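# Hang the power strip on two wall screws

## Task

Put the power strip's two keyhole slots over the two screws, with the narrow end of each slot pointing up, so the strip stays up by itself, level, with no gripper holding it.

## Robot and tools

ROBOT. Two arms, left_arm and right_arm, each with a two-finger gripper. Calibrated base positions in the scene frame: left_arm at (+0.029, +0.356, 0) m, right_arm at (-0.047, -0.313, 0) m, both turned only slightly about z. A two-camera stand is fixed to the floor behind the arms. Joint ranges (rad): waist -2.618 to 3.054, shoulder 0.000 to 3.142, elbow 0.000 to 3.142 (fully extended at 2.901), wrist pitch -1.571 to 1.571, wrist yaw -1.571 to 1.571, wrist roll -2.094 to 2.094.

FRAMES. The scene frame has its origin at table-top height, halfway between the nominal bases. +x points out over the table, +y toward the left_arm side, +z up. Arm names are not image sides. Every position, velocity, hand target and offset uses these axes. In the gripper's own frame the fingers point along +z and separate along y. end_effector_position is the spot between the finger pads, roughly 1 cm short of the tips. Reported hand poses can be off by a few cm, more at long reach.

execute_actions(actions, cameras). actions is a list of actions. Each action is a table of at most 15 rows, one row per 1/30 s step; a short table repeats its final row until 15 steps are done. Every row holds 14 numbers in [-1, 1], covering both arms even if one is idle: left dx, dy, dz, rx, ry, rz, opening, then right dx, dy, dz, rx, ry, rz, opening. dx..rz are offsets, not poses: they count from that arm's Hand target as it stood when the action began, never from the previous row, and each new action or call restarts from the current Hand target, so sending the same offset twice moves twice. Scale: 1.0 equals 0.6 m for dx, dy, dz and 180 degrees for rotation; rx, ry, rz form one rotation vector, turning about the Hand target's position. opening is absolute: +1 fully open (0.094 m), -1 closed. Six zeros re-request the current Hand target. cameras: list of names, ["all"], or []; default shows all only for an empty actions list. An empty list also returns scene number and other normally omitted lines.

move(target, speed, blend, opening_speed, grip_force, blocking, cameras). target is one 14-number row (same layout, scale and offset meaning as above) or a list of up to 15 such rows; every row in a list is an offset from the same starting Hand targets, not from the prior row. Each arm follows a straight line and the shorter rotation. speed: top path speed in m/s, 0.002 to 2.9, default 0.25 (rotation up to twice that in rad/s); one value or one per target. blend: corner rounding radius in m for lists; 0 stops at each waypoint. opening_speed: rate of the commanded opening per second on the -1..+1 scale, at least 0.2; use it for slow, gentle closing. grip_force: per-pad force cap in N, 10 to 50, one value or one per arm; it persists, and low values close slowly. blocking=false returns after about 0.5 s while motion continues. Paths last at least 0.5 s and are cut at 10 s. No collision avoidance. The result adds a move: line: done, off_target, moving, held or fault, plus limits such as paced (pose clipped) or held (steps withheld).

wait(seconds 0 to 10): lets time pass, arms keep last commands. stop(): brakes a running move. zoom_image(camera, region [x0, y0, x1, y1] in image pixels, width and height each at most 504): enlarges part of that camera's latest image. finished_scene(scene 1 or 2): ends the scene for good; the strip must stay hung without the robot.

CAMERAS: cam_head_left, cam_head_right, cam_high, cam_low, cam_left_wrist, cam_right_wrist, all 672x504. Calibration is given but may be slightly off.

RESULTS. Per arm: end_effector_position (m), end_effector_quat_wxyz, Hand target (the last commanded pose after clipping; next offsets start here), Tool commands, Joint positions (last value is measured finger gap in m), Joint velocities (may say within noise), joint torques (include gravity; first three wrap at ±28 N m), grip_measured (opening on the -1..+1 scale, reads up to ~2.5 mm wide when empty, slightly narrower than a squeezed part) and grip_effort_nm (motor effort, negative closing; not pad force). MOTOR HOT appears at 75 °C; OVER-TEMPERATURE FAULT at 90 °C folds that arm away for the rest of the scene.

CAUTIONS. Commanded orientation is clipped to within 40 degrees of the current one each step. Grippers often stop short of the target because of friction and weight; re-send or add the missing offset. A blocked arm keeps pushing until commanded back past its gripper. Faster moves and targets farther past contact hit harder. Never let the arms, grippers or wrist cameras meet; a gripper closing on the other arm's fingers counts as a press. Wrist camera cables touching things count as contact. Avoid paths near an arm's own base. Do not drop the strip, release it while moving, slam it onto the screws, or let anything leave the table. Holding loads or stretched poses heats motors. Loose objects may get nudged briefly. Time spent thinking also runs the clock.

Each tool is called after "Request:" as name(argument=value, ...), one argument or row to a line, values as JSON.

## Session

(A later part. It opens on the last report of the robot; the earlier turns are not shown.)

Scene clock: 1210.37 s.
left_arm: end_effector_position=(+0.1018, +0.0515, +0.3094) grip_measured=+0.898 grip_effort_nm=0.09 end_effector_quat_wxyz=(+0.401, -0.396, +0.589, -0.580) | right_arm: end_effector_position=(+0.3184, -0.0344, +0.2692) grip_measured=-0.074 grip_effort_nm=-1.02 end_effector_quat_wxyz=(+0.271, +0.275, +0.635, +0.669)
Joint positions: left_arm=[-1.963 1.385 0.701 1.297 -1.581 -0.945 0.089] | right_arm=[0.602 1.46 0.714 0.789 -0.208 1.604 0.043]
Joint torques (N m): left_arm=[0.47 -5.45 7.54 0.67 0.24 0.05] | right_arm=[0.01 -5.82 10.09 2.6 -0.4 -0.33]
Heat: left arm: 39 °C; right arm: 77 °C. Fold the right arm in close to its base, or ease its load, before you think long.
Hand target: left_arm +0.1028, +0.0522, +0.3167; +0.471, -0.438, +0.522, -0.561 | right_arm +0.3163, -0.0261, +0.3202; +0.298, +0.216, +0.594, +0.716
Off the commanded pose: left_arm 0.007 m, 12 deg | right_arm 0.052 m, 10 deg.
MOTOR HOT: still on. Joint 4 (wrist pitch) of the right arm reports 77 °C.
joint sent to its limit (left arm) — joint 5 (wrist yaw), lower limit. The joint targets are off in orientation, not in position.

Request:
execute_actions(
  actions=[
    [[0,0,0,0,0,0,0.9,0.008,0.015,0.025,0,0,0,-0.25],[0,0,0,0,0,0,0.9,0.008,0.015,0.025,0,0,0,-0.25],[0,0,0,0,0,0,0.9,0.008,0.015,0.025,0,0,0,-0.25],[0,0,0,0,0,0,0.9,0.008,0.015,0.025,0,0,0,-0.25],[0,0,0,0,0,0,0.9,0.008,0.015,0.0,0,0,0,-0.25]],
  ],
  cameras=["cam_left_wrist","cam_head_right"],
)

Request:
zoom_image(
  camera="cam_head_right",
  region=[230, 200, 370, 350],
)

Request:
zoom_image(
  camera="cam_left_wrist",
  region=[160, 50, 350, 220],
)

Scene clock: 1219.13 s.
left_arm: end_effector_position=(+0.1018, +0.0515, +0.3094) grip_measured=+0.898 grip_effort_nm=0.09 end_effector_quat_wxyz=(+0.401, -0.396, +0.589, -0.580) | right_arm: end_effector_position=(+0.3230, -0.0300, +0.2710) grip_measured=-0.074 grip_effort_nm=-1.03 end_effector_quat_wxyz=(+0.272, +0.276, +0.632, +0.671)
Joint positions: left_arm=[-1.963 1.385 0.701 1.297 -1.581 -0.945 0.089] | right_arm=[0.607 1.486 0.736 0.8 -0.2 1.607 0.043]
Joint torques (N m): left_arm=[0.47 -5.45 7.53 0.67 0.24 0.05] | right_arm=[1.22 -5.41 10.8 2.52 -0.3 -0.35]
Heat: left arm: 39 °C; right arm: 78 °C. Fold the right arm in close to its base, or ease its load, before you think long.
Hand target: left_arm +0.1028, +0.0522, +0.3167; +0.471, -0.438, +0.522, -0.561 | right_arm +0.3210, -0.0170, +0.3200; +0.298, +0.216, +0.594, +0.716
Off the commanded pose: left_arm 0.007 m, 12 deg | right_arm 0.051 m, 10 deg.
MOTOR HOT: still on. Joint 4 (wrist pitch) of the right arm reports 78 °C.
joint sent to its limit (left arm) — joint 5 (wrist yaw), lower limit. The joint targets are off in orientation, not in position.
camera_calibration:
cam_left_wrist: T_world_to_cam=[[-0.0184599, -0.0200043, 0.999629, -0.305305], [-0.733557, -0.679086, -0.0271361, 0.152892], [0.679377, -0.733786, -0.00213843, 0.0585], [0, 0, 0, 1]] pos_world=[0.0667758, 0.140646, 0.309466]
Images, in order (width x height): cam_head_right 672x504, cam_left_wrist 672x504.

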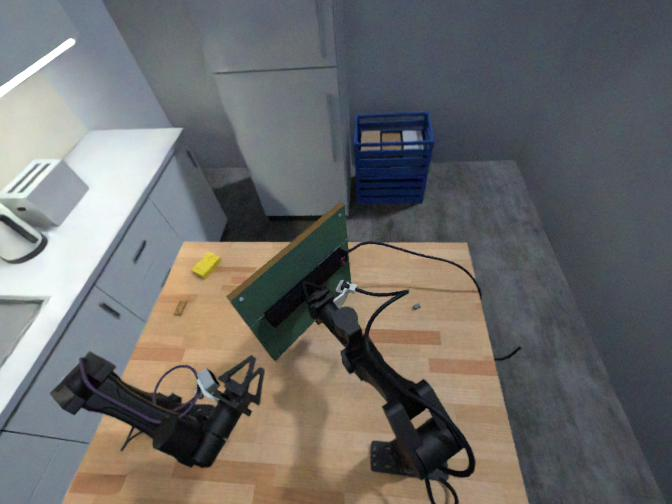

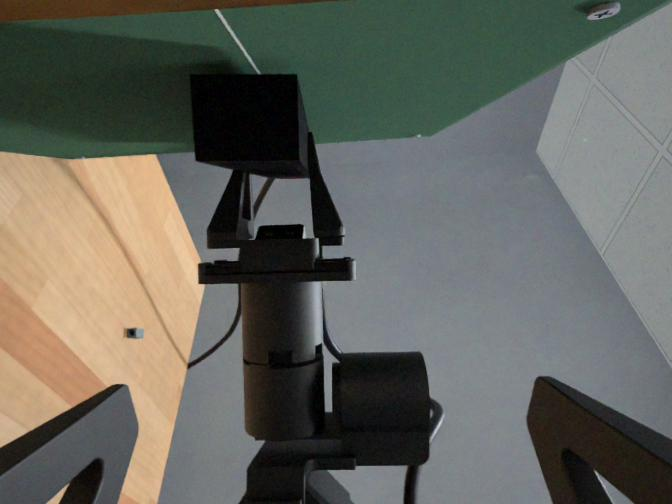

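Scaled by 3.360.

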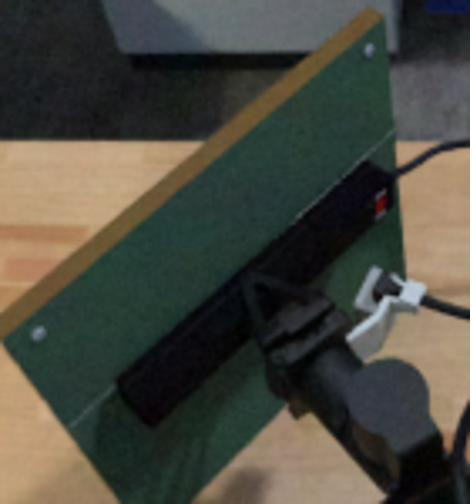

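Scaled by 2.653.

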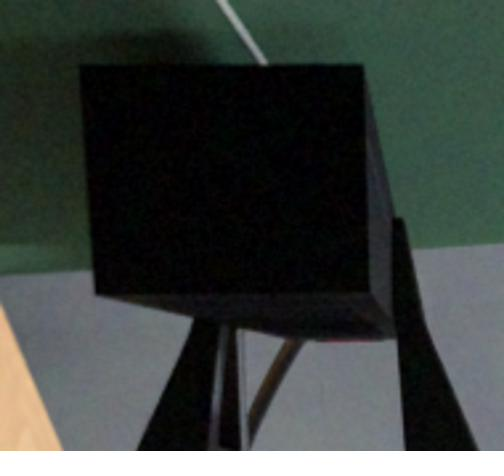

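Request:
execute_actions(
  actions=[
    [[0,0,0,0,0,0,0.9,-0.006,-0.008,0.02,-0.0072,-0.0086,0,-0.25],[0,0,0,0,0,0,0.9,-0.006,-0.008,0.02,-0.0072,-0.0086,0,-0.25],[0,0,0,0,0,0,0.9,-0.006,-0.008,0.02,-0.0072,-0.0086,0,-0.25],[0,0,0,0,0,0,0.9,-0.006,-0.008,0.0,-0.0072,-0.0086,0,-0.25]],
  ],
  cameras=["cam_left_wrist","cam_head_right"],
)

Request:
zoom_image(
  camera="cam_head_right",
  region=[230, 200, 370, 350],
)

Request:
zoom_image(
  camera="cam_left_wrist",
  region=[160, 50, 350, 220],
)

Scene clock: 1234.67 s.
left_arm: end_effector_position=(+0.1018, +0.0515, +0.3094) grip_measured=+0.898 grip_effort_nm=0.09 end_effector_quat_wxyz=(+0.401, -0.396, +0.589, -0.580) | right_arm: end_effector_position=(+0.3230, -0.0300, +0.2699) grip_measured=-0.074 grip_effort_nm=-1.03 end_effector_quat_wxyz=(+0.277, +0.271, +0.636, +0.668)
Joint positions: left_arm=[-1.963 1.385 0.701 1.297 -1.581 -0.945 0.089] | right_arm=[0.607 1.486 0.736 0.795 -0.2 1.59 0.043]
Joint torques (N m): left_arm=[0.43 -5.42 7.5 0.66 0.24 0.05] | right_arm=[0.28 -6.39 9.44 2.58 -0.44 -0.54]
Heat: left arm: 39 °C; right arm: 75 °C. Fold the right arm in close to its base, or ease its load, before you think long.
Hand target: left_arm +0.1028, +0.0522, +0.3167; +0.471, -0.438, +0.522, -0.561 | right_arm +0.3175, -0.0218, +0.3199; +0.308, +0.203, +0.598, +0.712
Off the commanded pose: left_arm 0.007 m, 12 deg | right_arm 0.051 m, 11 deg.
MOTOR HOT: still on. Joint 4 (wrist pitch) of the right arm reports 75 °C.
joint sent to its limit (left arm) — joint 5 (wrist yaw), lower limit. The joint targets are off in orientation, not in position.
camera_calibration:
cam_left_wrist: T_world_to_cam=[[-0.0184599, -0.0200043, 0.999629, -0.305305], [-0.733557, -0.679086, -0.0271361, 0.152892], [0.679377, -0.733786, -0.00213843, 0.0585], [0, 0, 0, 1]] pos_world=[0.0667758, 0.140646, 0.309466]
Images, in order (width x height): cam_head_right 672x504, cam_left_wrist 672x504.

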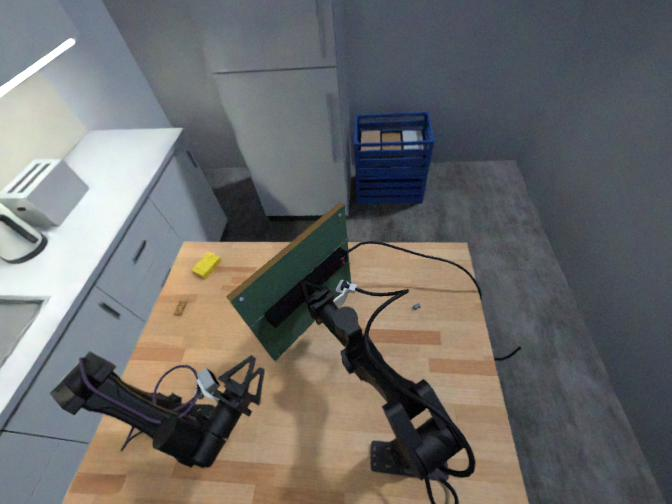

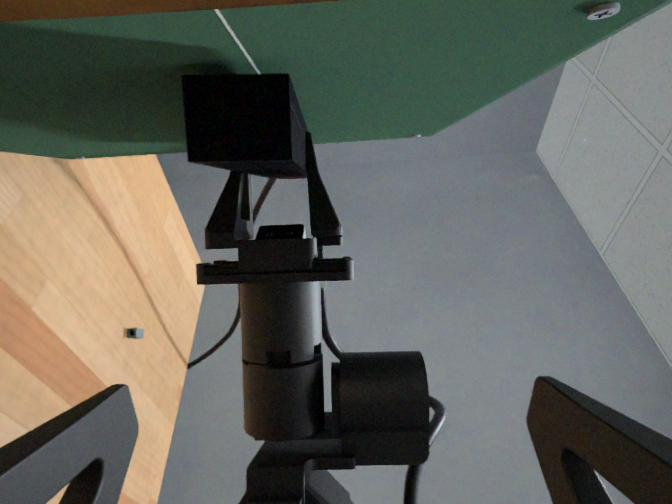

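Scaled by 3.360.

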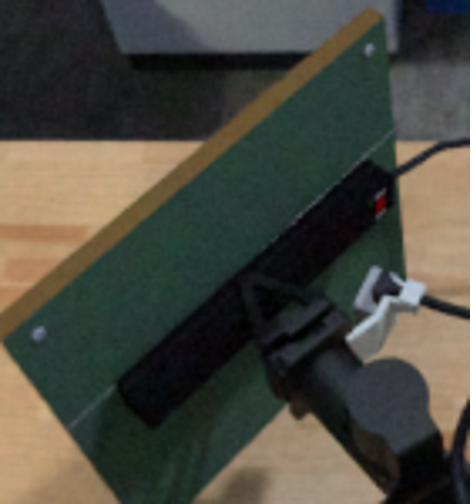

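Scaled by 2.653.

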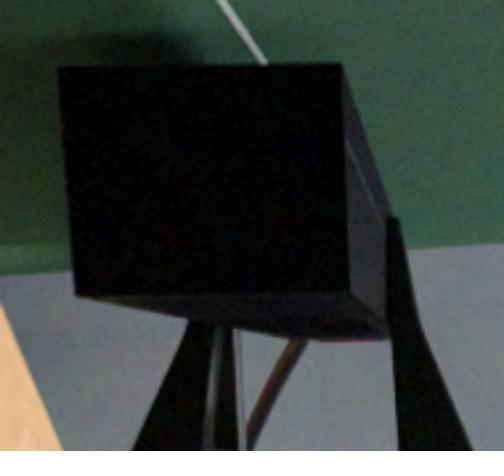

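Request:
execute_actions(
  actions=[
    [[0,0,0,0,0,0,0.9,0.010,0.014,0.03,0,0,0,-0.25],[0,0,0,0,0,0,0.9,0.010,0.014,0.03,0,0,0,-0.25],[0,0,0,0,0,0,0.9,0.010,0.014,0.03,0,0,0,-0.25],[0,0,0,0,0,0,0.9,0.010,0.014,0.03,0,0,0,-0.25],[0,0,0,0,0,0,0.9,0.010,0.014,0.0,0,0,0,-0.25]],
  ],
  cameras=["cam_left_wrist","cam_head_right"],
)

Request:
zoom_image(
  camera="cam_left_wrist",
  region=[160, 50, 350, 220],
)

Request:
zoom_image(
  camera="cam_head_right",
  region=[230, 200, 370, 350],
)

Scene clock: 1244.10 s.
left_arm: end_effector_position=(+0.1018, +0.0515, +0.3094) grip_measured=+0.898 grip_effort_nm=0.09 end_effector_quat_wxyz=(+0.401, -0.396, +0.589, -0.580) | right_arm: end_effector_position=(+0.3234, -0.0295, +0.2703) grip_measured=-0.074 grip_effort_nm=-1.03 end_effector_quat_wxyz=(+0.277, +0.271, +0.638, +0.665)
Joint positions: left_arm=[-1.963 1.385 0.701 1.297 -1.581 -0.945 0.089] | right_arm=[0.608 1.483 0.743 0.779 -0.2 1.587 0.043]
Joint torques (N m): left_arm=[0.5 -5.49 7.54 0.66 0.23 0.05] | right_arm=[1.36 -4.56 11.34 2.68 -0.4 -0.49]
Heat: left arm: 39 °C; right arm: 76 °C. Fold the right arm in close to its base, or ease its load, before you think long.
Hand target: left_arm +0.1028, +0.0522, +0.3167; +0.471, -0.438, +0.522, -0.561 | right_arm +0.3235, -0.0134, +0.3202; +0.308, +0.203, +0.598, +0.712
Off the commanded pose: left_arm 0.007 m, 12 deg | right_arm 0.052 m, 11 deg.
MOTOR HOT: still on. Joint 4 (wrist pitch) of the right arm reports 76 °C.
joint sent to its limit (left arm) — joint 5 (wrist yaw), lower limit. The joint targets are off in orientation, not in position.
camera_calibration:
cam_left_wrist: T_world_to_cam=[[-0.0184599, -0.0200043, 0.999629, -0.305305], [-0.733557, -0.679086, -0.0271361, 0.152892], [0.679377, -0.733786, -0.00213843, 0.0585], [0, 0, 0, 1]] pos_world=[0.0667758, 0.140646, 0.309466]
Images, in order (width x height): cam_head_right 672x504, cam_left_wrist 672x504.

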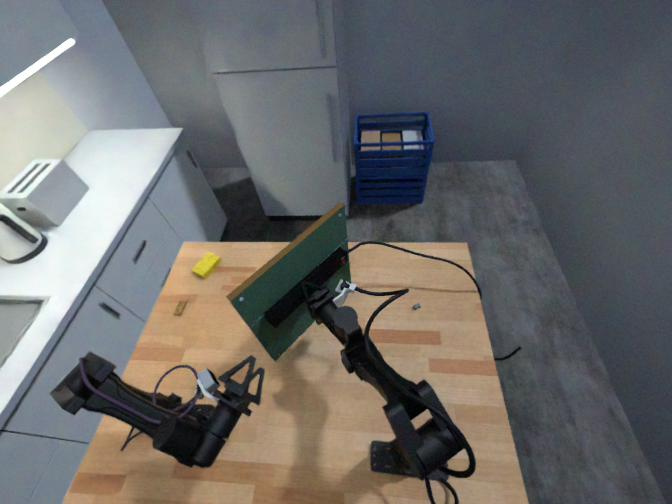

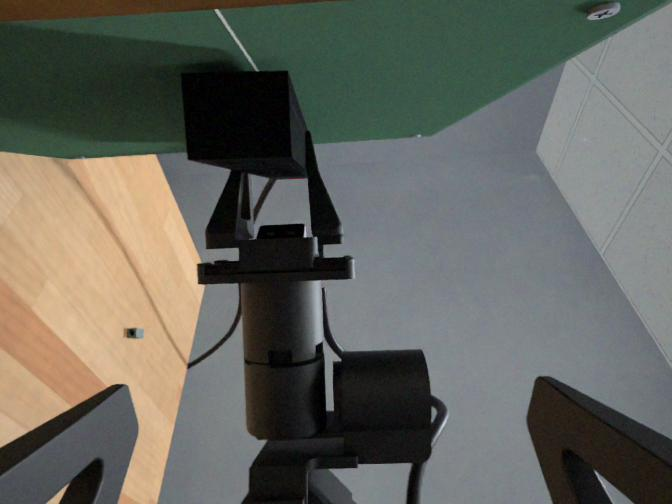

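Scaled by 2.653.

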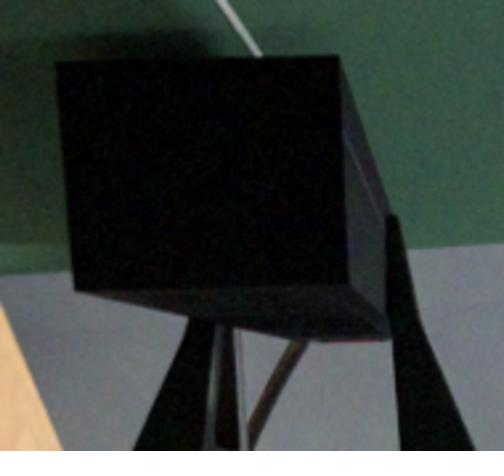

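Scaled by 3.360.

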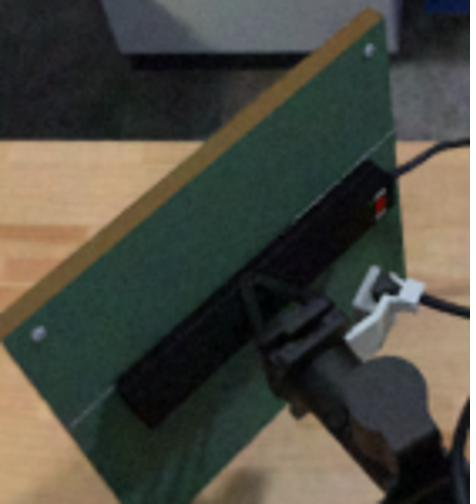

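Request:
execute_actions(
  actions=[
    [[0,0,0,0,0,0,0.9,-0.010,-0.014,0.055,-0.0075,-0.009,0,-0.25],[0,0,0,0,0,0,0.9,-0.010,-0.014,0.055,-0.0075,-0.009,0,-0.25],[0,0,0,0,0,0,0.9,-0.010,-0.014,0.055,-0.0075,-0.009,0,-0.25],[0,0,0,0,0,0,0.9,-0.010,-0.014,0.055,-0.0075,-0.009,0,-0.25],[0,0,0,0,0,0,0.9,-0.007,-0.010,0.0,-0.0075,-0.009,0,-0.25]],
  ],
  cameras=["cam_left_wrist"],
)

Request:
zoom_image(
  camera="cam_left_wrist",
  region=[160, 50, 350, 220],
)

Scene clock: 1261.10 s.
left_arm: end_effector_position=(+0.1018, +0.0515, +0.3094) grip_measured=+0.898 grip_effort_nm=0.09 end_effector_quat_wxyz=(+0.401, -0.396, +0.589, -0.580) | right_arm: end_effector_position=(+0.3239, -0.0298, +0.2745) grip_measured=-0.074 grip_effort_nm=-1.02 end_effector_quat_wxyz=(+0.282, +0.265, +0.645, +0.659)
Joint positions: left_arm=[-1.963 1.385 0.701 1.297 -1.581 -0.945 0.089] | right_arm=[0.604 1.47 0.762 0.736 -0.206 1.563 0.043]
Joint torques (N m): left_arm=[0.43 -5.44 7.51 0.67 0.24 0.06] | right_arm=[0.55 -5.01 8.4 2.95 -0.45 -0.64]
Heat: left arm: 39 °C; right arm: 74 °C. Fold the right arm in close to its base, or ease its load, before you think long.
Hand target: left_arm +0.1028, +0.0522, +0.3167; +0.471, -0.438, +0.522, -0.561 | right_arm +0.3193, -0.0194, +0.3200; +0.319, +0.189, +0.602, +0.707
Off the commanded pose: left_arm 0.007 m, 12 deg | right_arm 0.047 m, 12 deg.
MOTOR HOT: still on. Joint 4 (wrist pitch) of the right arm reports 74 °C.
joint sent to its limit (left arm) — joint 5 (wrist yaw), lower limit. The joint targets are off in orientation, not in position.
camera_calibration:
cam_left_wrist: T_world_to_cam=[[-0.0184599, -0.0200043, 0.999629, -0.305305], [-0.733557, -0.679086, -0.0271361, 0.152892], [0.679377, -0.733786, -0.00213843, 0.0585], [0, 0, 0, 1]] pos_world=[0.0667758, 0.140646, 0.309466]
Images, in order (width x height): cam_left_wrist 672x504.

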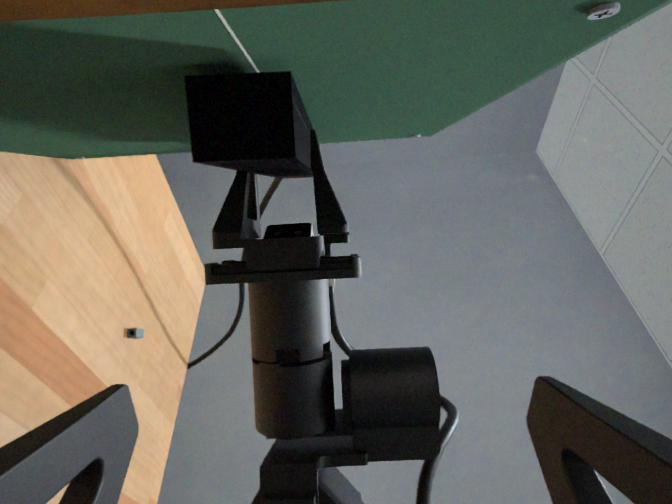

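Scaled by 2.653.

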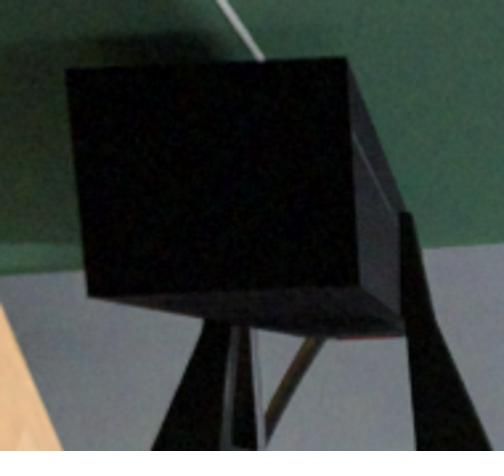

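Request:
wait(
  seconds=0.1,
  cameras=["cam_head_right","cam_head_left","cam_low"],
)

Request:
zoom_image(
  camera="cam_head_right",
  region=[250, 230, 360, 340],
)

Request:
zoom_image(
  camera="cam_head_left",
  region=[240, 230, 350, 340],
)

Scene clock: 1267.57 s.
left_arm: end_effector_position=(+0.1018, +0.0515, +0.3094) grip_measured=+0.898 grip_effort_nm=0.09 end_effector_quat_wxyz=(+0.401, -0.396, +0.589, -0.580) | right_arm: end_effector_position=(+0.3239, -0.0298, +0.2745) grip_measured=-0.074 grip_effort_nm=-1.02 end_effector_quat_wxyz=(+0.282, +0.265, +0.645, +0.659)
Joint positions: left_arm=[-1.963 1.385 0.701 1.297 -1.581 -0.945 0.089] | right_arm=[0.604 1.47 0.762 0.736 -0.206 1.563 0.043]
Joint torques (N m): left_arm=[0.46 -5.42 7.51 0.66 0.25 0.05] | right_arm=[0.43 -4.97 8.36 2.99 -0.44 -0.61]
Heat: left arm: 39 °C; right arm: 75 °C. Fold the right arm in close to its base, or ease its load, before you think long.
Hand target: left_arm +0.1028, +0.0522, +0.3167; +0.471, -0.438, +0.522, -0.561 | right_arm +0.3193, -0.0194, +0.3200; +0.319, +0.189, +0.602, +0.707
Tool commands: left_gripper/opening=+0.9 right_gripper/opening=-0.25
Off the commanded pose: left_arm 0.007 m, 12 deg | right_arm 0.047 m, 12 deg.
MOTOR HOT: still on. Joint 4 (wrist pitch) of the right arm reports 75 °C.
wait: 0.10 s; at rest from the start
Images, in order (width x height): cam_head_left 672x504, cam_head_right 672x504, cam_low 672x504.

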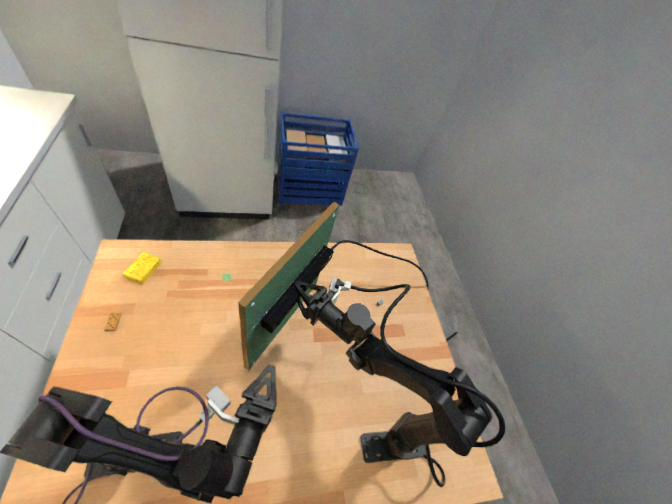

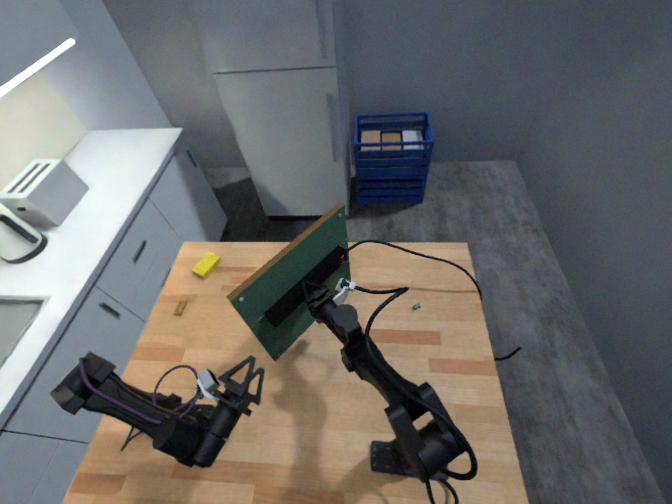

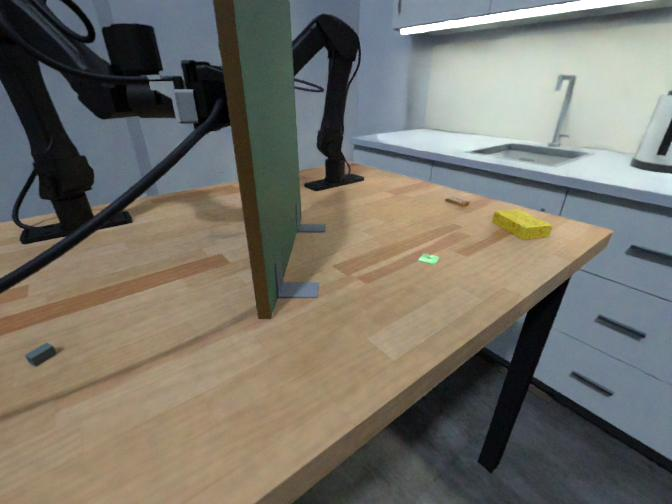

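Scaled by 4.582.

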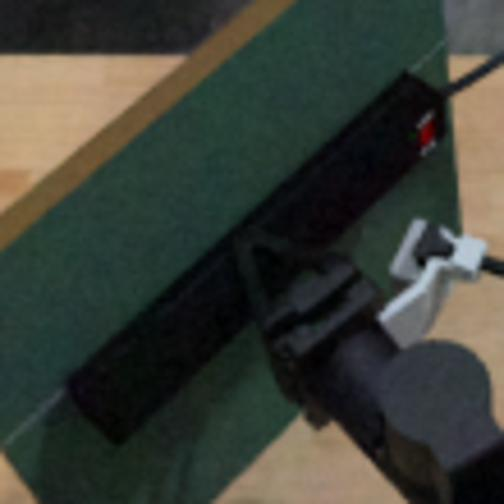

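Scaled by 4.582.

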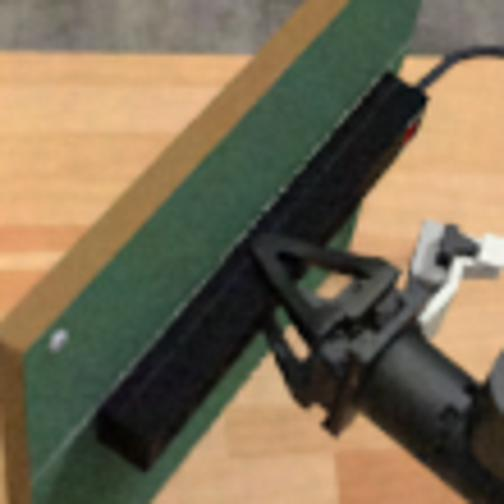

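Request:
execute_actions(
  actions=[
    [[0,0,0,0,0,0,0.9,0.017,0.020,0.02,0,0,0,-0.25],[0,0,0,0,0,0,0.9,0.017,0.020,0.02,0,0,0,-0.25],[0,0,0,0,0,0,0.9,0.017,0.020,0.02,0,0,0,-0.25],[0,0,0,0,0,0,0.9,0.017,0.020,0.02,0,0,0,-0.25],[0,0,0,0,0,0,0.9,0.017,0.020,0.0,0,0,0,-0.25]],
  ],
  cameras=["cam_left_wrist","cam_head_right","cam_head_left"],
)

Request:
zoom_image(
  camera="cam_left_wrist",
  region=[160, 50, 350, 220],
)

Request:
zoom_image(
  camera="cam_head_left",
  region=[240, 230, 350, 340],
)

Request:
zoom_image(
  camera="cam_head_right",
  region=[250, 230, 360, 340],
)

Scene clock: 1282.80 s.
left_arm: end_effector_position=(+0.1018, +0.0515, +0.3094) grip_measured=+0.898 grip_effort_nm=0.09 end_effector_quat_wxyz=(+0.401, -0.396, +0.589, -0.580) | right_arm: end_effector_position=(+0.3243, -0.0293, +0.2741) grip_measured=-0.074 grip_effort_nm=-1.02 end_effector_quat_wxyz=(+0.282, +0.264, +0.644, +0.660)
Joint positions: left_arm=[-1.963 1.385 0.701 1.297 -1.581 -0.945 0.089] | right_arm=[0.604 1.475 0.762 0.743 -0.208 1.563 0.043]
Joint torques (N m): left_arm=[0.43 -5.46 7.51 0.66 0.23 0.06] | right_arm=[1.81 -1.95 11.93 2.94 -0.3 -0.63]
Heat: left arm: 39 °C; right arm: 77 °C. Fold the right arm in close to its base, or ease its load, before you think long.
Hand target: left_arm +0.1028, +0.0522, +0.3167; +0.471, -0.438, +0.522, -0.561 | right_arm +0.3296, -0.0074, +0.3200; +0.319, +0.189, +0.602, +0.707
Off the commanded pose: left_arm 0.007 m, 12 deg | right_arm 0.051 m, 12 deg.
MOTOR HOT: still on. Joint 4 (wrist pitch) of the right arm reports 77 °C.
joint sent to its limit (left arm) — joint 5 (wrist yaw), lower limit. The joint targets are off in orientation, not in position.
camera_calibration:
cam_left_wrist: T_world_to_cam=[[-0.0184599, -0.0200043, 0.999629, -0.305305], [-0.733557, -0.679086, -0.0271361, 0.152892], [0.679377, -0.733786, -0.00213843, 0.0585], [0, 0, 0, 1]] pos_world=[0.0667758, 0.140646, 0.309466]
Images, in order (width x height): cam_head_left 672x504, cam_head_right 672x504, cam_left_wrist 672x504.

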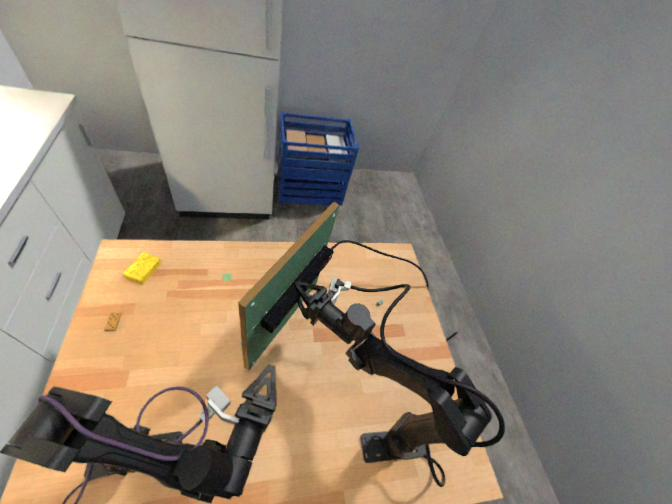

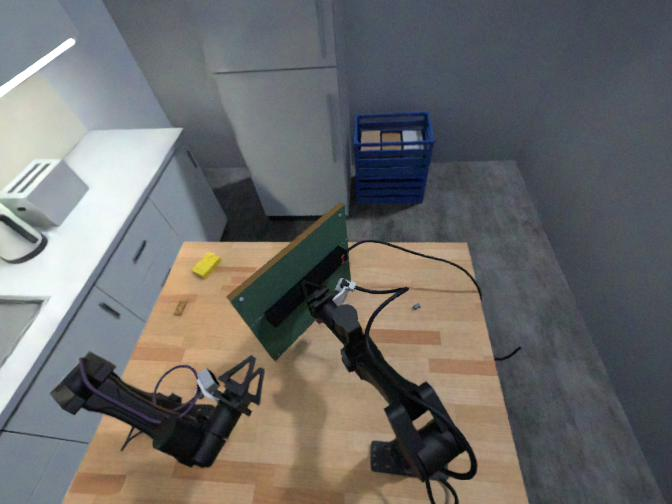

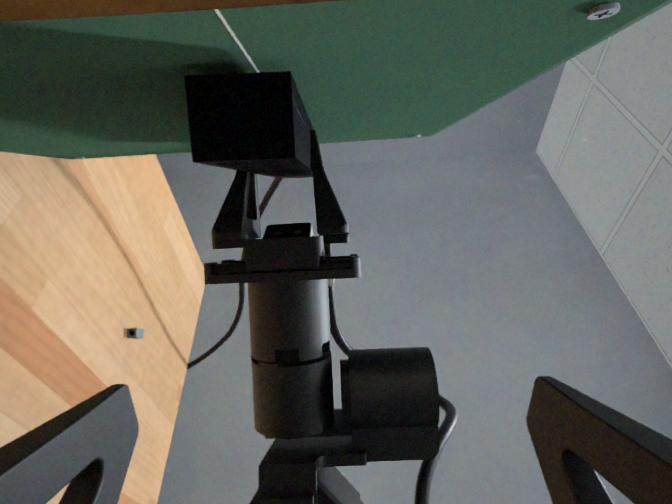

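Scaled by 2.653.

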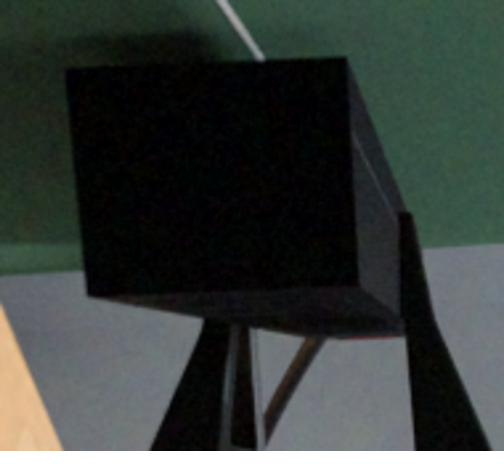

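Scaled by 4.582.

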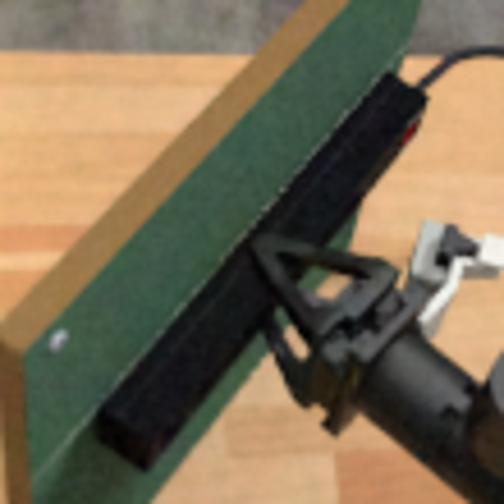

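Scaled by 4.582.

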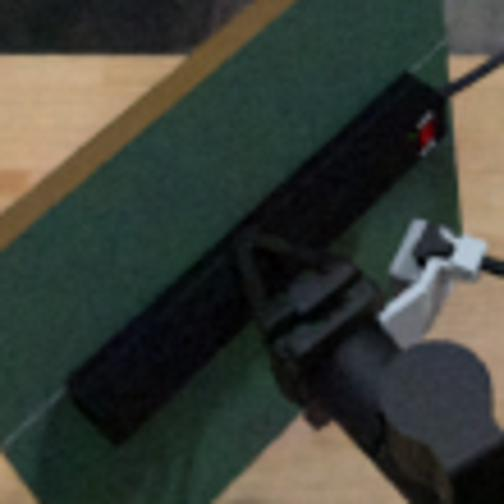

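Request:
execute_actions(
  actions=[
    [[0,0,0,0,0,0,0.9,-0.025,0.002,0.0,0,0,0,-0.25],[0,0,0,0,0,0,0.9,-0.025,0.002,0.0,0,0,0,-0.25],[0,0,0,0,0,0,0.9,-0.025,0.002,0.0,0,0,0,-0.25],[0,0,0,0,0,0,0.9,-0.025,0.002,0.0,0,0,0,-0.25],[0,0,0,0,0,0,0.9,-0.016,-0.004,0.0,0,0,0,-0.25]],
  ],
)

Request:
execute_actions(
  actions=[
    [[0,0,0,0,0,0,0.9,-0.008,0.008,0.0,0,0,0,-0.25]],
  ],
)

Scene clock: 1293.17 s.
left_arm: end_effector_position=(+0.1018, +0.0515, +0.3094) grip_measured=+0.898 grip_effort_nm=0.09 end_effector_quat_wxyz=(+0.401, -0.396, +0.589, -0.580) | right_arm: end_effector_position=(+0.3238, -0.0294, +0.2740) grip_measured=-0.074 grip_effort_nm=-1.03 end_effector_quat_wxyz=(+0.286, +0.267, +0.642, +0.660)
Joint positions: left_arm=[-1.963 1.385 0.701 1.297 -1.581 -0.945 0.089] | right_arm=[0.612 1.474 0.756 0.753 -0.189 1.563 0.043]
Joint torques (N m): left_arm=[0.46 -5.48 7.51 0.67 0.23 0.04] | right_arm=[2.13 -3.95 10.15 2.93 -0.39 -0.68]
Heat: left arm: 39 °C; right arm: 81 °C. Fold the right arm in close to its base, or ease its load, before you think long.
Hand target: left_arm +0.1028, +0.0522, +0.3167; +0.471, -0.438, +0.522, -0.561 | right_arm +0.3200, -0.0099, +0.3200; +0.319, +0.189, +0.602, +0.707
Off the commanded pose: left_arm 0.007 m, 12 deg | right_arm 0.050 m, 12 deg.
MOTOR HOT: still on. Joint 4 (wrist pitch) of the right arm reports 81 °C.
joint sent to its limit (left arm) — joint 5 (wrist yaw), lower limit. The joint targets are off in orientation, not in position.

Scene clock: 1293.87 s.
left_arm: end_effector_position=(+0.1018, +0.0515, +0.3094) grip_measured=+0.898 grip_effort_nm=0.09 end_effector_quat_wxyz=(+0.401, -0.396, +0.589, -0.580) | right_arm: end_effector_position=(+0.3238, -0.0292, +0.2740) grip_measured=-0.074 grip_effort_nm=-1.03 end_effector_quat_wxyz=(+0.287, +0.268, +0.641, +0.660)
Joint positions: left_arm=[-1.963 1.385 0.701 1.297 -1.581 -0.945 0.089] | right_arm=[0.613 1.474 0.756 0.753 -0.185 1.563 0.043]
Joint torques (N m): left_arm=[0.46 -5.45 7.57 0.66 0.23 0.05] | right_arm=[3.96 -4.29 9.59 2.93 -0.25 -0.69]
Heat: left arm: 39 °C; right arm: 81 °C. Fold the right arm in close to its base, or ease its load, before you think long.
Hand target: left_arm +0.1028, +0.0522, +0.3167; +0.471, -0.438, +0.522, -0.561 | right_arm +0.3151, -0.0050, +0.3200; +0.319, +0.189, +0.602, +0.708
Off the commanded pose: left_arm 0.007 m, 12 deg | right_arm 0.053 m, 12 deg.
MOTOR HOT: still on. Joint 4 (wrist pitch) of the right arm reports 81 °C.
joint sent to its limit (left arm) — joint 5 (wrist yaw), lower limit. The joint targets are off in orientation, not in position.

Request:
execute_actions(
  actions=[
    [[0,0,0,0,0,0,0.9,-0.012,-0.034,0.0,0,0,0,-0.25]],
  ],
  cameras=["cam_left_wrist"],
)

Request:
zoom_image(
  camera="cam_left_wrist",
  region=[160, 50, 350, 220],
)

Scene clock: 1301.93 s.
left_arm: end_effector_position=(+0.1018, +0.0515, +0.3094) grip_measured=+0.898 grip_effort_nm=0.09 end_effector_quat_wxyz=(+0.401, -0.396, +0.589, -0.580) | right_arm: end_effector_position=(+0.3209, -0.0294, +0.2730) grip_measured=-0.074 grip_effort_nm=-1.02 end_effector_quat_wxyz=(+0.286, +0.260, +0.642, +0.662)
Joint positions: left_arm=[-1.963 1.385 0.701 1.297 -1.581 -0.945 0.089] | right_arm=[0.611 1.472 0.741 0.774 -0.2 1.556 0.043]
Joint torques (N m): left_arm=[0.46 -5.45 7.5 0.65 0.24 0.05] | right_arm=[0.49 -7.94 6.8 2.64 -0.42 -0.61]
Heat: left arm: 39 °C; right arm: 82 °C. Fold the right arm in close to its base, or ease its load, before you think long.
Hand target: left_arm +0.1028, +0.0522, +0.3167; +0.471, -0.438, +0.522, -0.561 | right_arm +0.3078, -0.0254, +0.3202; +0.319, +0.189, +0.601, +0.708
Off the commanded pose: left_arm 0.007 m, 12 deg | right_arm 0.049 m, 11 deg.
MOTOR HOT: still on. Joint 4 (wrist pitch) of the right arm reports 82 °C.
joint sent to its limit (left arm) — joint 5 (wrist yaw), lower limit. The joint targets are off in orientation, not in position.
camera_calibration:
cam_left_wrist: T_world_to_cam=[[-0.0184599, -0.0200043, 0.999629, -0.305305], [-0.733557, -0.679086, -0.0271361, 0.152892], [0.679377, -0.733786, -0.00213843, 0.0585], [0, 0, 0, 1]] pos_world=[0.0667758, 0.140646, 0.309466]
Images, in order (width x height): cam_left_wrist 672x504.

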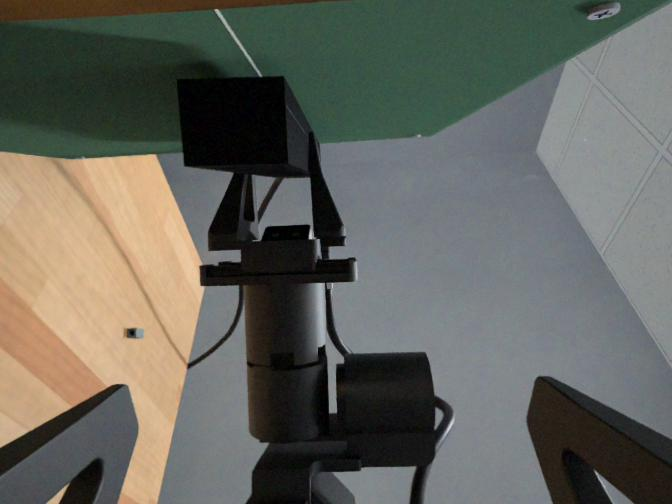

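Scaled by 2.653.

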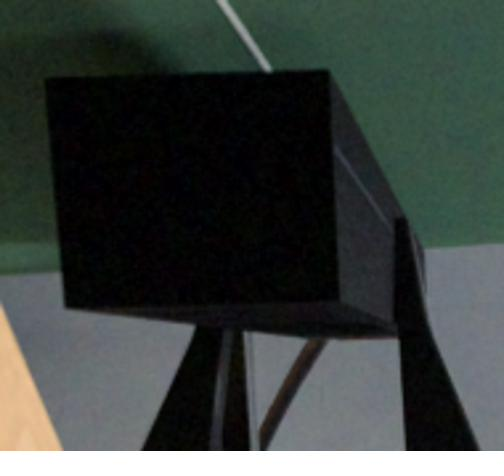

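Request:
move(
  target=[
    [0,0,0,0,0,0,0.9,-0.128,-0.154,0.05,0,0,0,-0.25],
    [0,0,0,0,0,0,0.9,-0.128,-0.154,0.05,-0.26,0.22,0,-0.25],
  ],
  speed=0.25,
  cameras=["cam_head_right","cam_right_wrist"],
)

Scene clock: 1312.17 s.
left_arm: end_effector_position=(+0.1018, +0.0515, +0.3094) grip_measured=+0.898 grip_effort_nm=0.09 end_effector_quat_wxyz=(+0.401, -0.396, +0.589, -0.580) | right_arm: end_effector_position=(+0.2187, -0.1303, +0.3203) grip_measured=-0.074 grip_effort_nm=-1.03 end_effector_quat_wxyz=(+0.105, +0.314, +0.904, +0.270)
Joint positions: left_arm=[-1.963 1.385 0.701 1.297 -1.581 -0.945 0.089] | right_arm=[0.518 1.449 1.843 -1.412 -0.207 1.212 0.043]
Joint torques (N m): left_arm=[0.44 -5.42 7.53 0.67 0.24 0.06] | right_arm=[1.22 -4.72 10.35 1.55 -0.11 -0.51]
Heat: left arm: 39 °C; right arm: 81 °C. Fold the right arm in close to its base, or ease its load, before you think long.
Hand target: left_arm +0.1028, +0.0522, +0.3167; +0.471, -0.438, +0.522, -0.561 | right_arm +0.2310, -0.1177, +0.3501; +0.150, +0.272, +0.898, +0.312
Off the commanded pose: left_arm 0.007 m, 12 deg | right_arm 0.035 m, 9 deg.
MOTOR HOT: still on. Joint 4 (wrist pitch) of the right arm reports 81 °C.
joint sent to its limit (left arm) — joint 5 (wrist yaw), lower limit. The joint targets are off in orientation, not in position.
move: off_target (left_arm, right_arm)
camera_calibration:
cam_right_wrist: T_world_to_cam=[[-0.496933, -0.689305, -0.527177, 0.184198], [-0.867184, 0.371772, 0.331328, 0.171285], [-0.0323965, 0.621807, -0.7825, 0.433178], [0, 0, 0, 1]] pos_world=[0.254103, -0.206063, 0.379315]
Images, in order (width x height): cam_head_right 672x504, cam_right_wrist 672x504.

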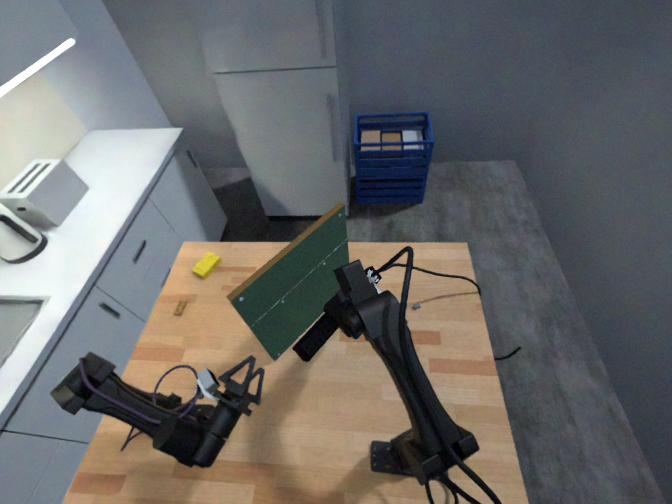

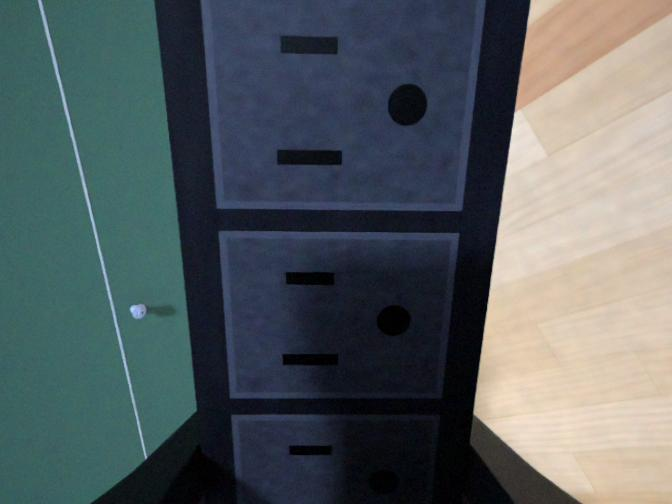

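Request:
wait(
  seconds=0.1,
  cameras=["cam_left_wrist","cam_low","cam_high"],
)

Scene clock: 1337.83 s.
left_arm: end_effector_position=(+0.1018, +0.0515, +0.3094) grip_measured=+0.898 grip_effort_nm=0.09 end_effector_quat_wxyz=(+0.401, -0.396, +0.589, -0.580) | right_arm: end_effector_position=(+0.2187, -0.1303, +0.3202) grip_measured=-0.074 grip_effort_nm=-1.03 end_effector_quat_wxyz=(+0.105, +0.314, +0.904, +0.269)
Joint positions: left_arm=[-1.963 1.385 0.701 1.297 -1.581 -0.945 0.089] | right_arm=[0.518 1.449 1.843 -1.413 -0.207 1.211 0.043]
Joint torques (N m): left_arm=[0.49 -5.42 7.51 0.67 0.24 0.05] | right_arm=[1.5 -4.77 10.1 1.58 -0.12 -0.49]
Heat: left arm: 39 °C; right arm: 72 °C. Fold the right arm in close to its base, or ease its load, before you think long.
Hand target: left_arm +0.1028, +0.0522, +0.3167; +0.471, -0.438, +0.522, -0.561 | right_arm +0.2310, -0.1177, +0.3501; +0.150, +0.272, +0.898, +0.312
Tool commands: left_gripper/opening=+0.9 right_gripper/opening=-0.25
Off the commanded pose: left_arm 0.007 m, 12 deg | right_arm 0.035 m, 9 deg.
MOTOR HOT: still on. Joint 4 (wrist pitch) of the right arm reports 72 °C.
wait: 0.10 s; at rest from the start
camera_calibration:
cam_left_wrist: T_world_to_cam=[[-0.0184599, -0.0200043, 0.999629, -0.305305], [-0.733557, -0.679086, -0.0271361, 0.152892], [0.679377, -0.733786, -0.00213843, 0.0585], [0, 0, 0, 1]] pos_world=[0.0667758, 0.140646, 0.309466]
Images, in order (width x height): cam_high 672x504, cam_low 672x504, cam_left_wrist 672x504.

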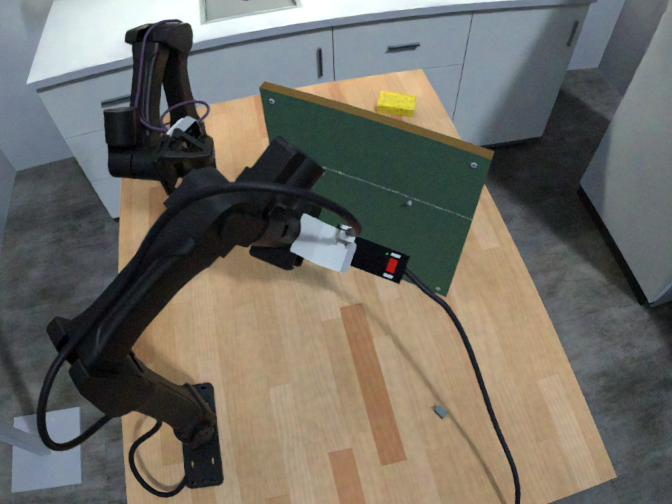

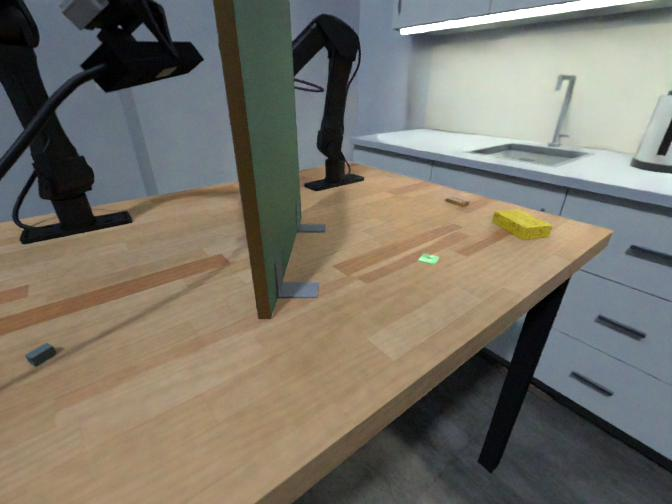

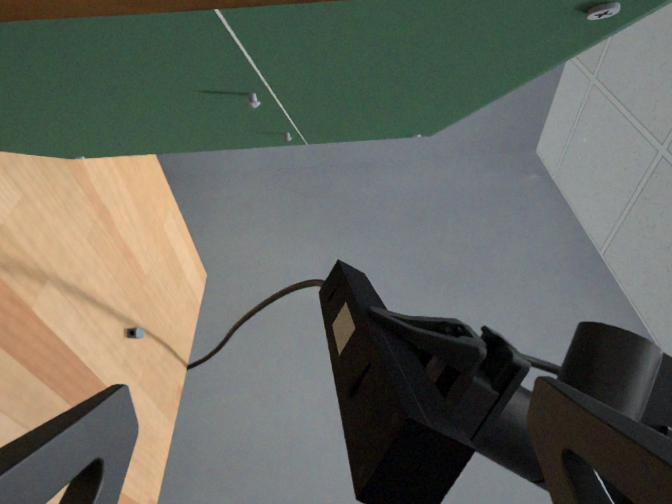

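Request:
zoom_image(
  camera="cam_left_wrist",
  region=[290, 240, 490, 504],
)

Scaled by 1.909.

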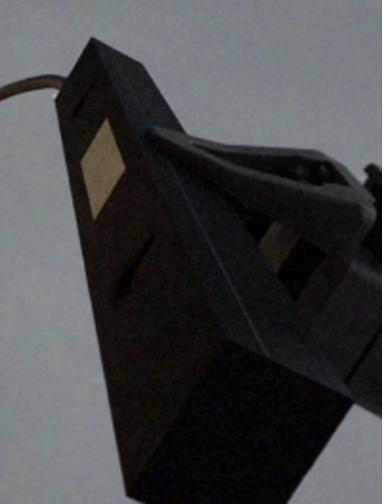

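Request:
move(
  target=[
    [0,0,0,0,0,0,0.9,0.0,0.0,0,0.26,-0.22,0,-0.25],
    [0,0,0,0,0,0,0.9,0.115,0.137,-0.025,0.26,-0.22,0,-0.25],
  ],
  speed=0.25,
  cameras=["cam_left_wrist","cam_head_right"],
)

Request:
zoom_image(
  camera="cam_head_right",
  region=[230, 200, 370, 350],
)

Scene clock: 1362.23 s.
left_arm: end_effector_position=(+0.1018, +0.0515, +0.3094) grip_measured=+0.898 grip_effort_nm=0.09 end_effector_quat_wxyz=(+0.401, -0.396, +0.589, -0.580) | right_arm: end_effector_position=(+0.3036, -0.0610, +0.2560) grip_measured=-0.074 grip_effort_nm=-1.03 end_effector_quat_wxyz=(+0.280, +0.294, +0.655, +0.637)
Joint positions: left_arm=[-1.963 1.385 0.701 1.297 -1.581 -0.945 0.089] | right_arm=[0.574 1.33 0.633 0.666 -0.194 1.573 0.043]
Joint torques (N m): left_arm=[0.46 -5.42 7.53 0.66 0.23 0.05] | right_arm=[2.26 -4.98 13.09 2.9 -0.67 -0.74]
Heat: left arm: 39 °C; right arm: 71 °C.
Hand target: left_arm +0.1028, +0.0522, +0.3167; +0.471, -0.438, +0.522, -0.561 | right_arm +0.3002, -0.0356, +0.3350; +0.319, +0.189, +0.602, +0.707
Off the commanded pose: left_arm 0.007 m, 12 deg | right_arm 0.083 m, 16 deg.
MOTOR HOT: cleared for the motors of the right arm.
joint sent to its limit (left arm) — joint 5 (wrist yaw), lower limit. The joint targets are off in orientation, not in position.
move: off_target (left_arm, right_arm)
camera_calibration:
cam_left_wrist: T_world_to_cam=[[-0.0184599, -0.0200043, 0.999629, -0.305305], [-0.733557, -0.679086, -0.0271361, 0.152892], [0.679377, -0.733786, -0.00213843, 0.0585], [0, 0, 0, 1]] pos_world=[0.0667758, 0.140646, 0.309466]
Images, in order (width x height): cam_head_right 672x504, cam_left_wrist 672x504.

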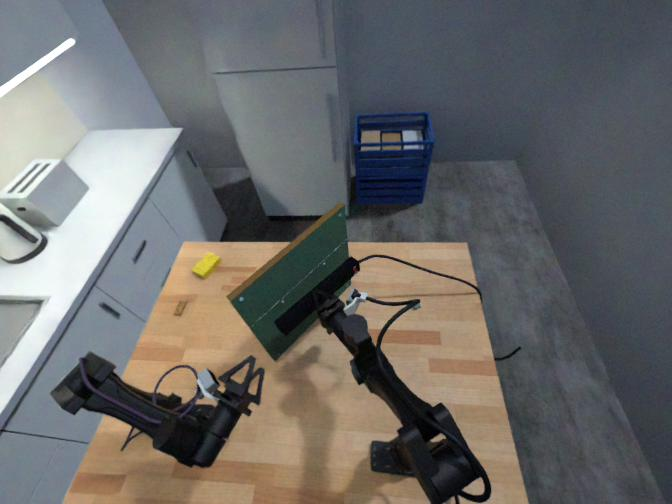

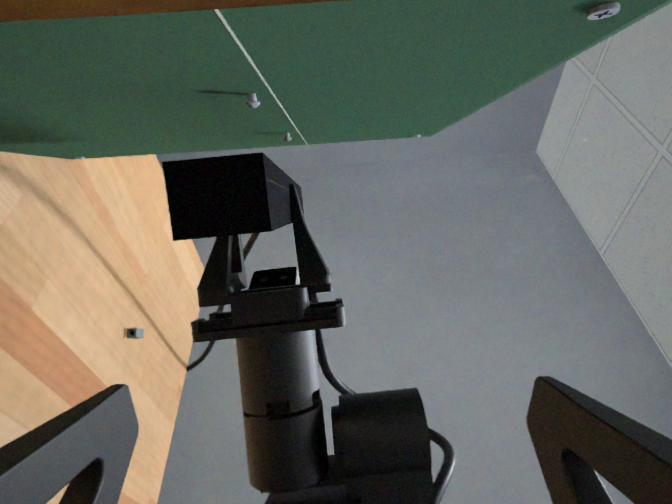

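Scaled by 3.360.

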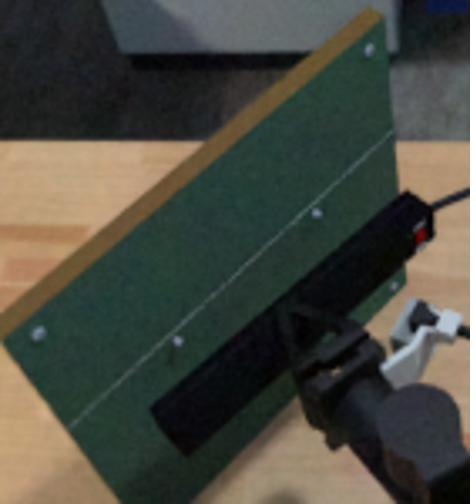

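Request:
execute_actions(
  actions=[
    [[0,0,0,0,0,0,0.9,0.022,0.042,0.09,0,0,0,-0.25],[0,0,0,0,0,0,0.9,0.022,0.042,0.09,0,0,0,-0.25],[0,0,0,0,0,0,0.9,0.022,0.042,0.09,0,0,0,-0.25],[0,0,0,0,0,0,0.9,0.022,0.042,0.09,0,0,0,-0.25],[0,0,0,0,0,0,0.9,0.022,0.042,0.09,0,0,0,-0.25],[0,0,0,0,0,0,0.9,0.022,0.042,0.03,0,0,0,-0.25]],
  ],
)

Scene clock: 1368.00 s.
left_arm: end_effector_position=(+0.1018, +0.0515, +0.3094) grip_measured=+0.898 grip_effort_nm=0.09 end_effector_quat_wxyz=(+0.401, -0.396, +0.589, -0.580) | right_arm: end_effector_position=(+0.3203, -0.0215, +0.3033) grip_measured=-0.074 grip_effort_nm=-1.02 end_effector_quat_wxyz=(+0.289, +0.258, +0.641, +0.663)
Joint positions: left_arm=[-1.963 1.385 0.701 1.297 -1.581 -0.945 0.089] | right_arm=[0.635 1.434 0.837 0.643 -0.176 1.549 0.043]
Joint torques (N m): left_arm=[0.44 -5.44 7.54 0.66 0.23 0.05] | right_arm=[0.9 -5.85 9.91 2.57 -0.48 -0.56]
Heat: left arm: 39 °C; right arm: 72 °C.
Hand target: left_arm +0.1028, +0.0522, +0.3167; +0.471, -0.438, +0.522, -0.561 | right_arm +0.3133, -0.0105, +0.3531; +0.319, +0.189, +0.602, +0.707
Off the commanded pose: left_arm 0.007 m, 12 deg | right_arm 0.051 m, 11 deg.
joint sent to its limit (left arm) — joint 5 (wrist yaw), lower limit. The joint targets are off in orientation, not in position.


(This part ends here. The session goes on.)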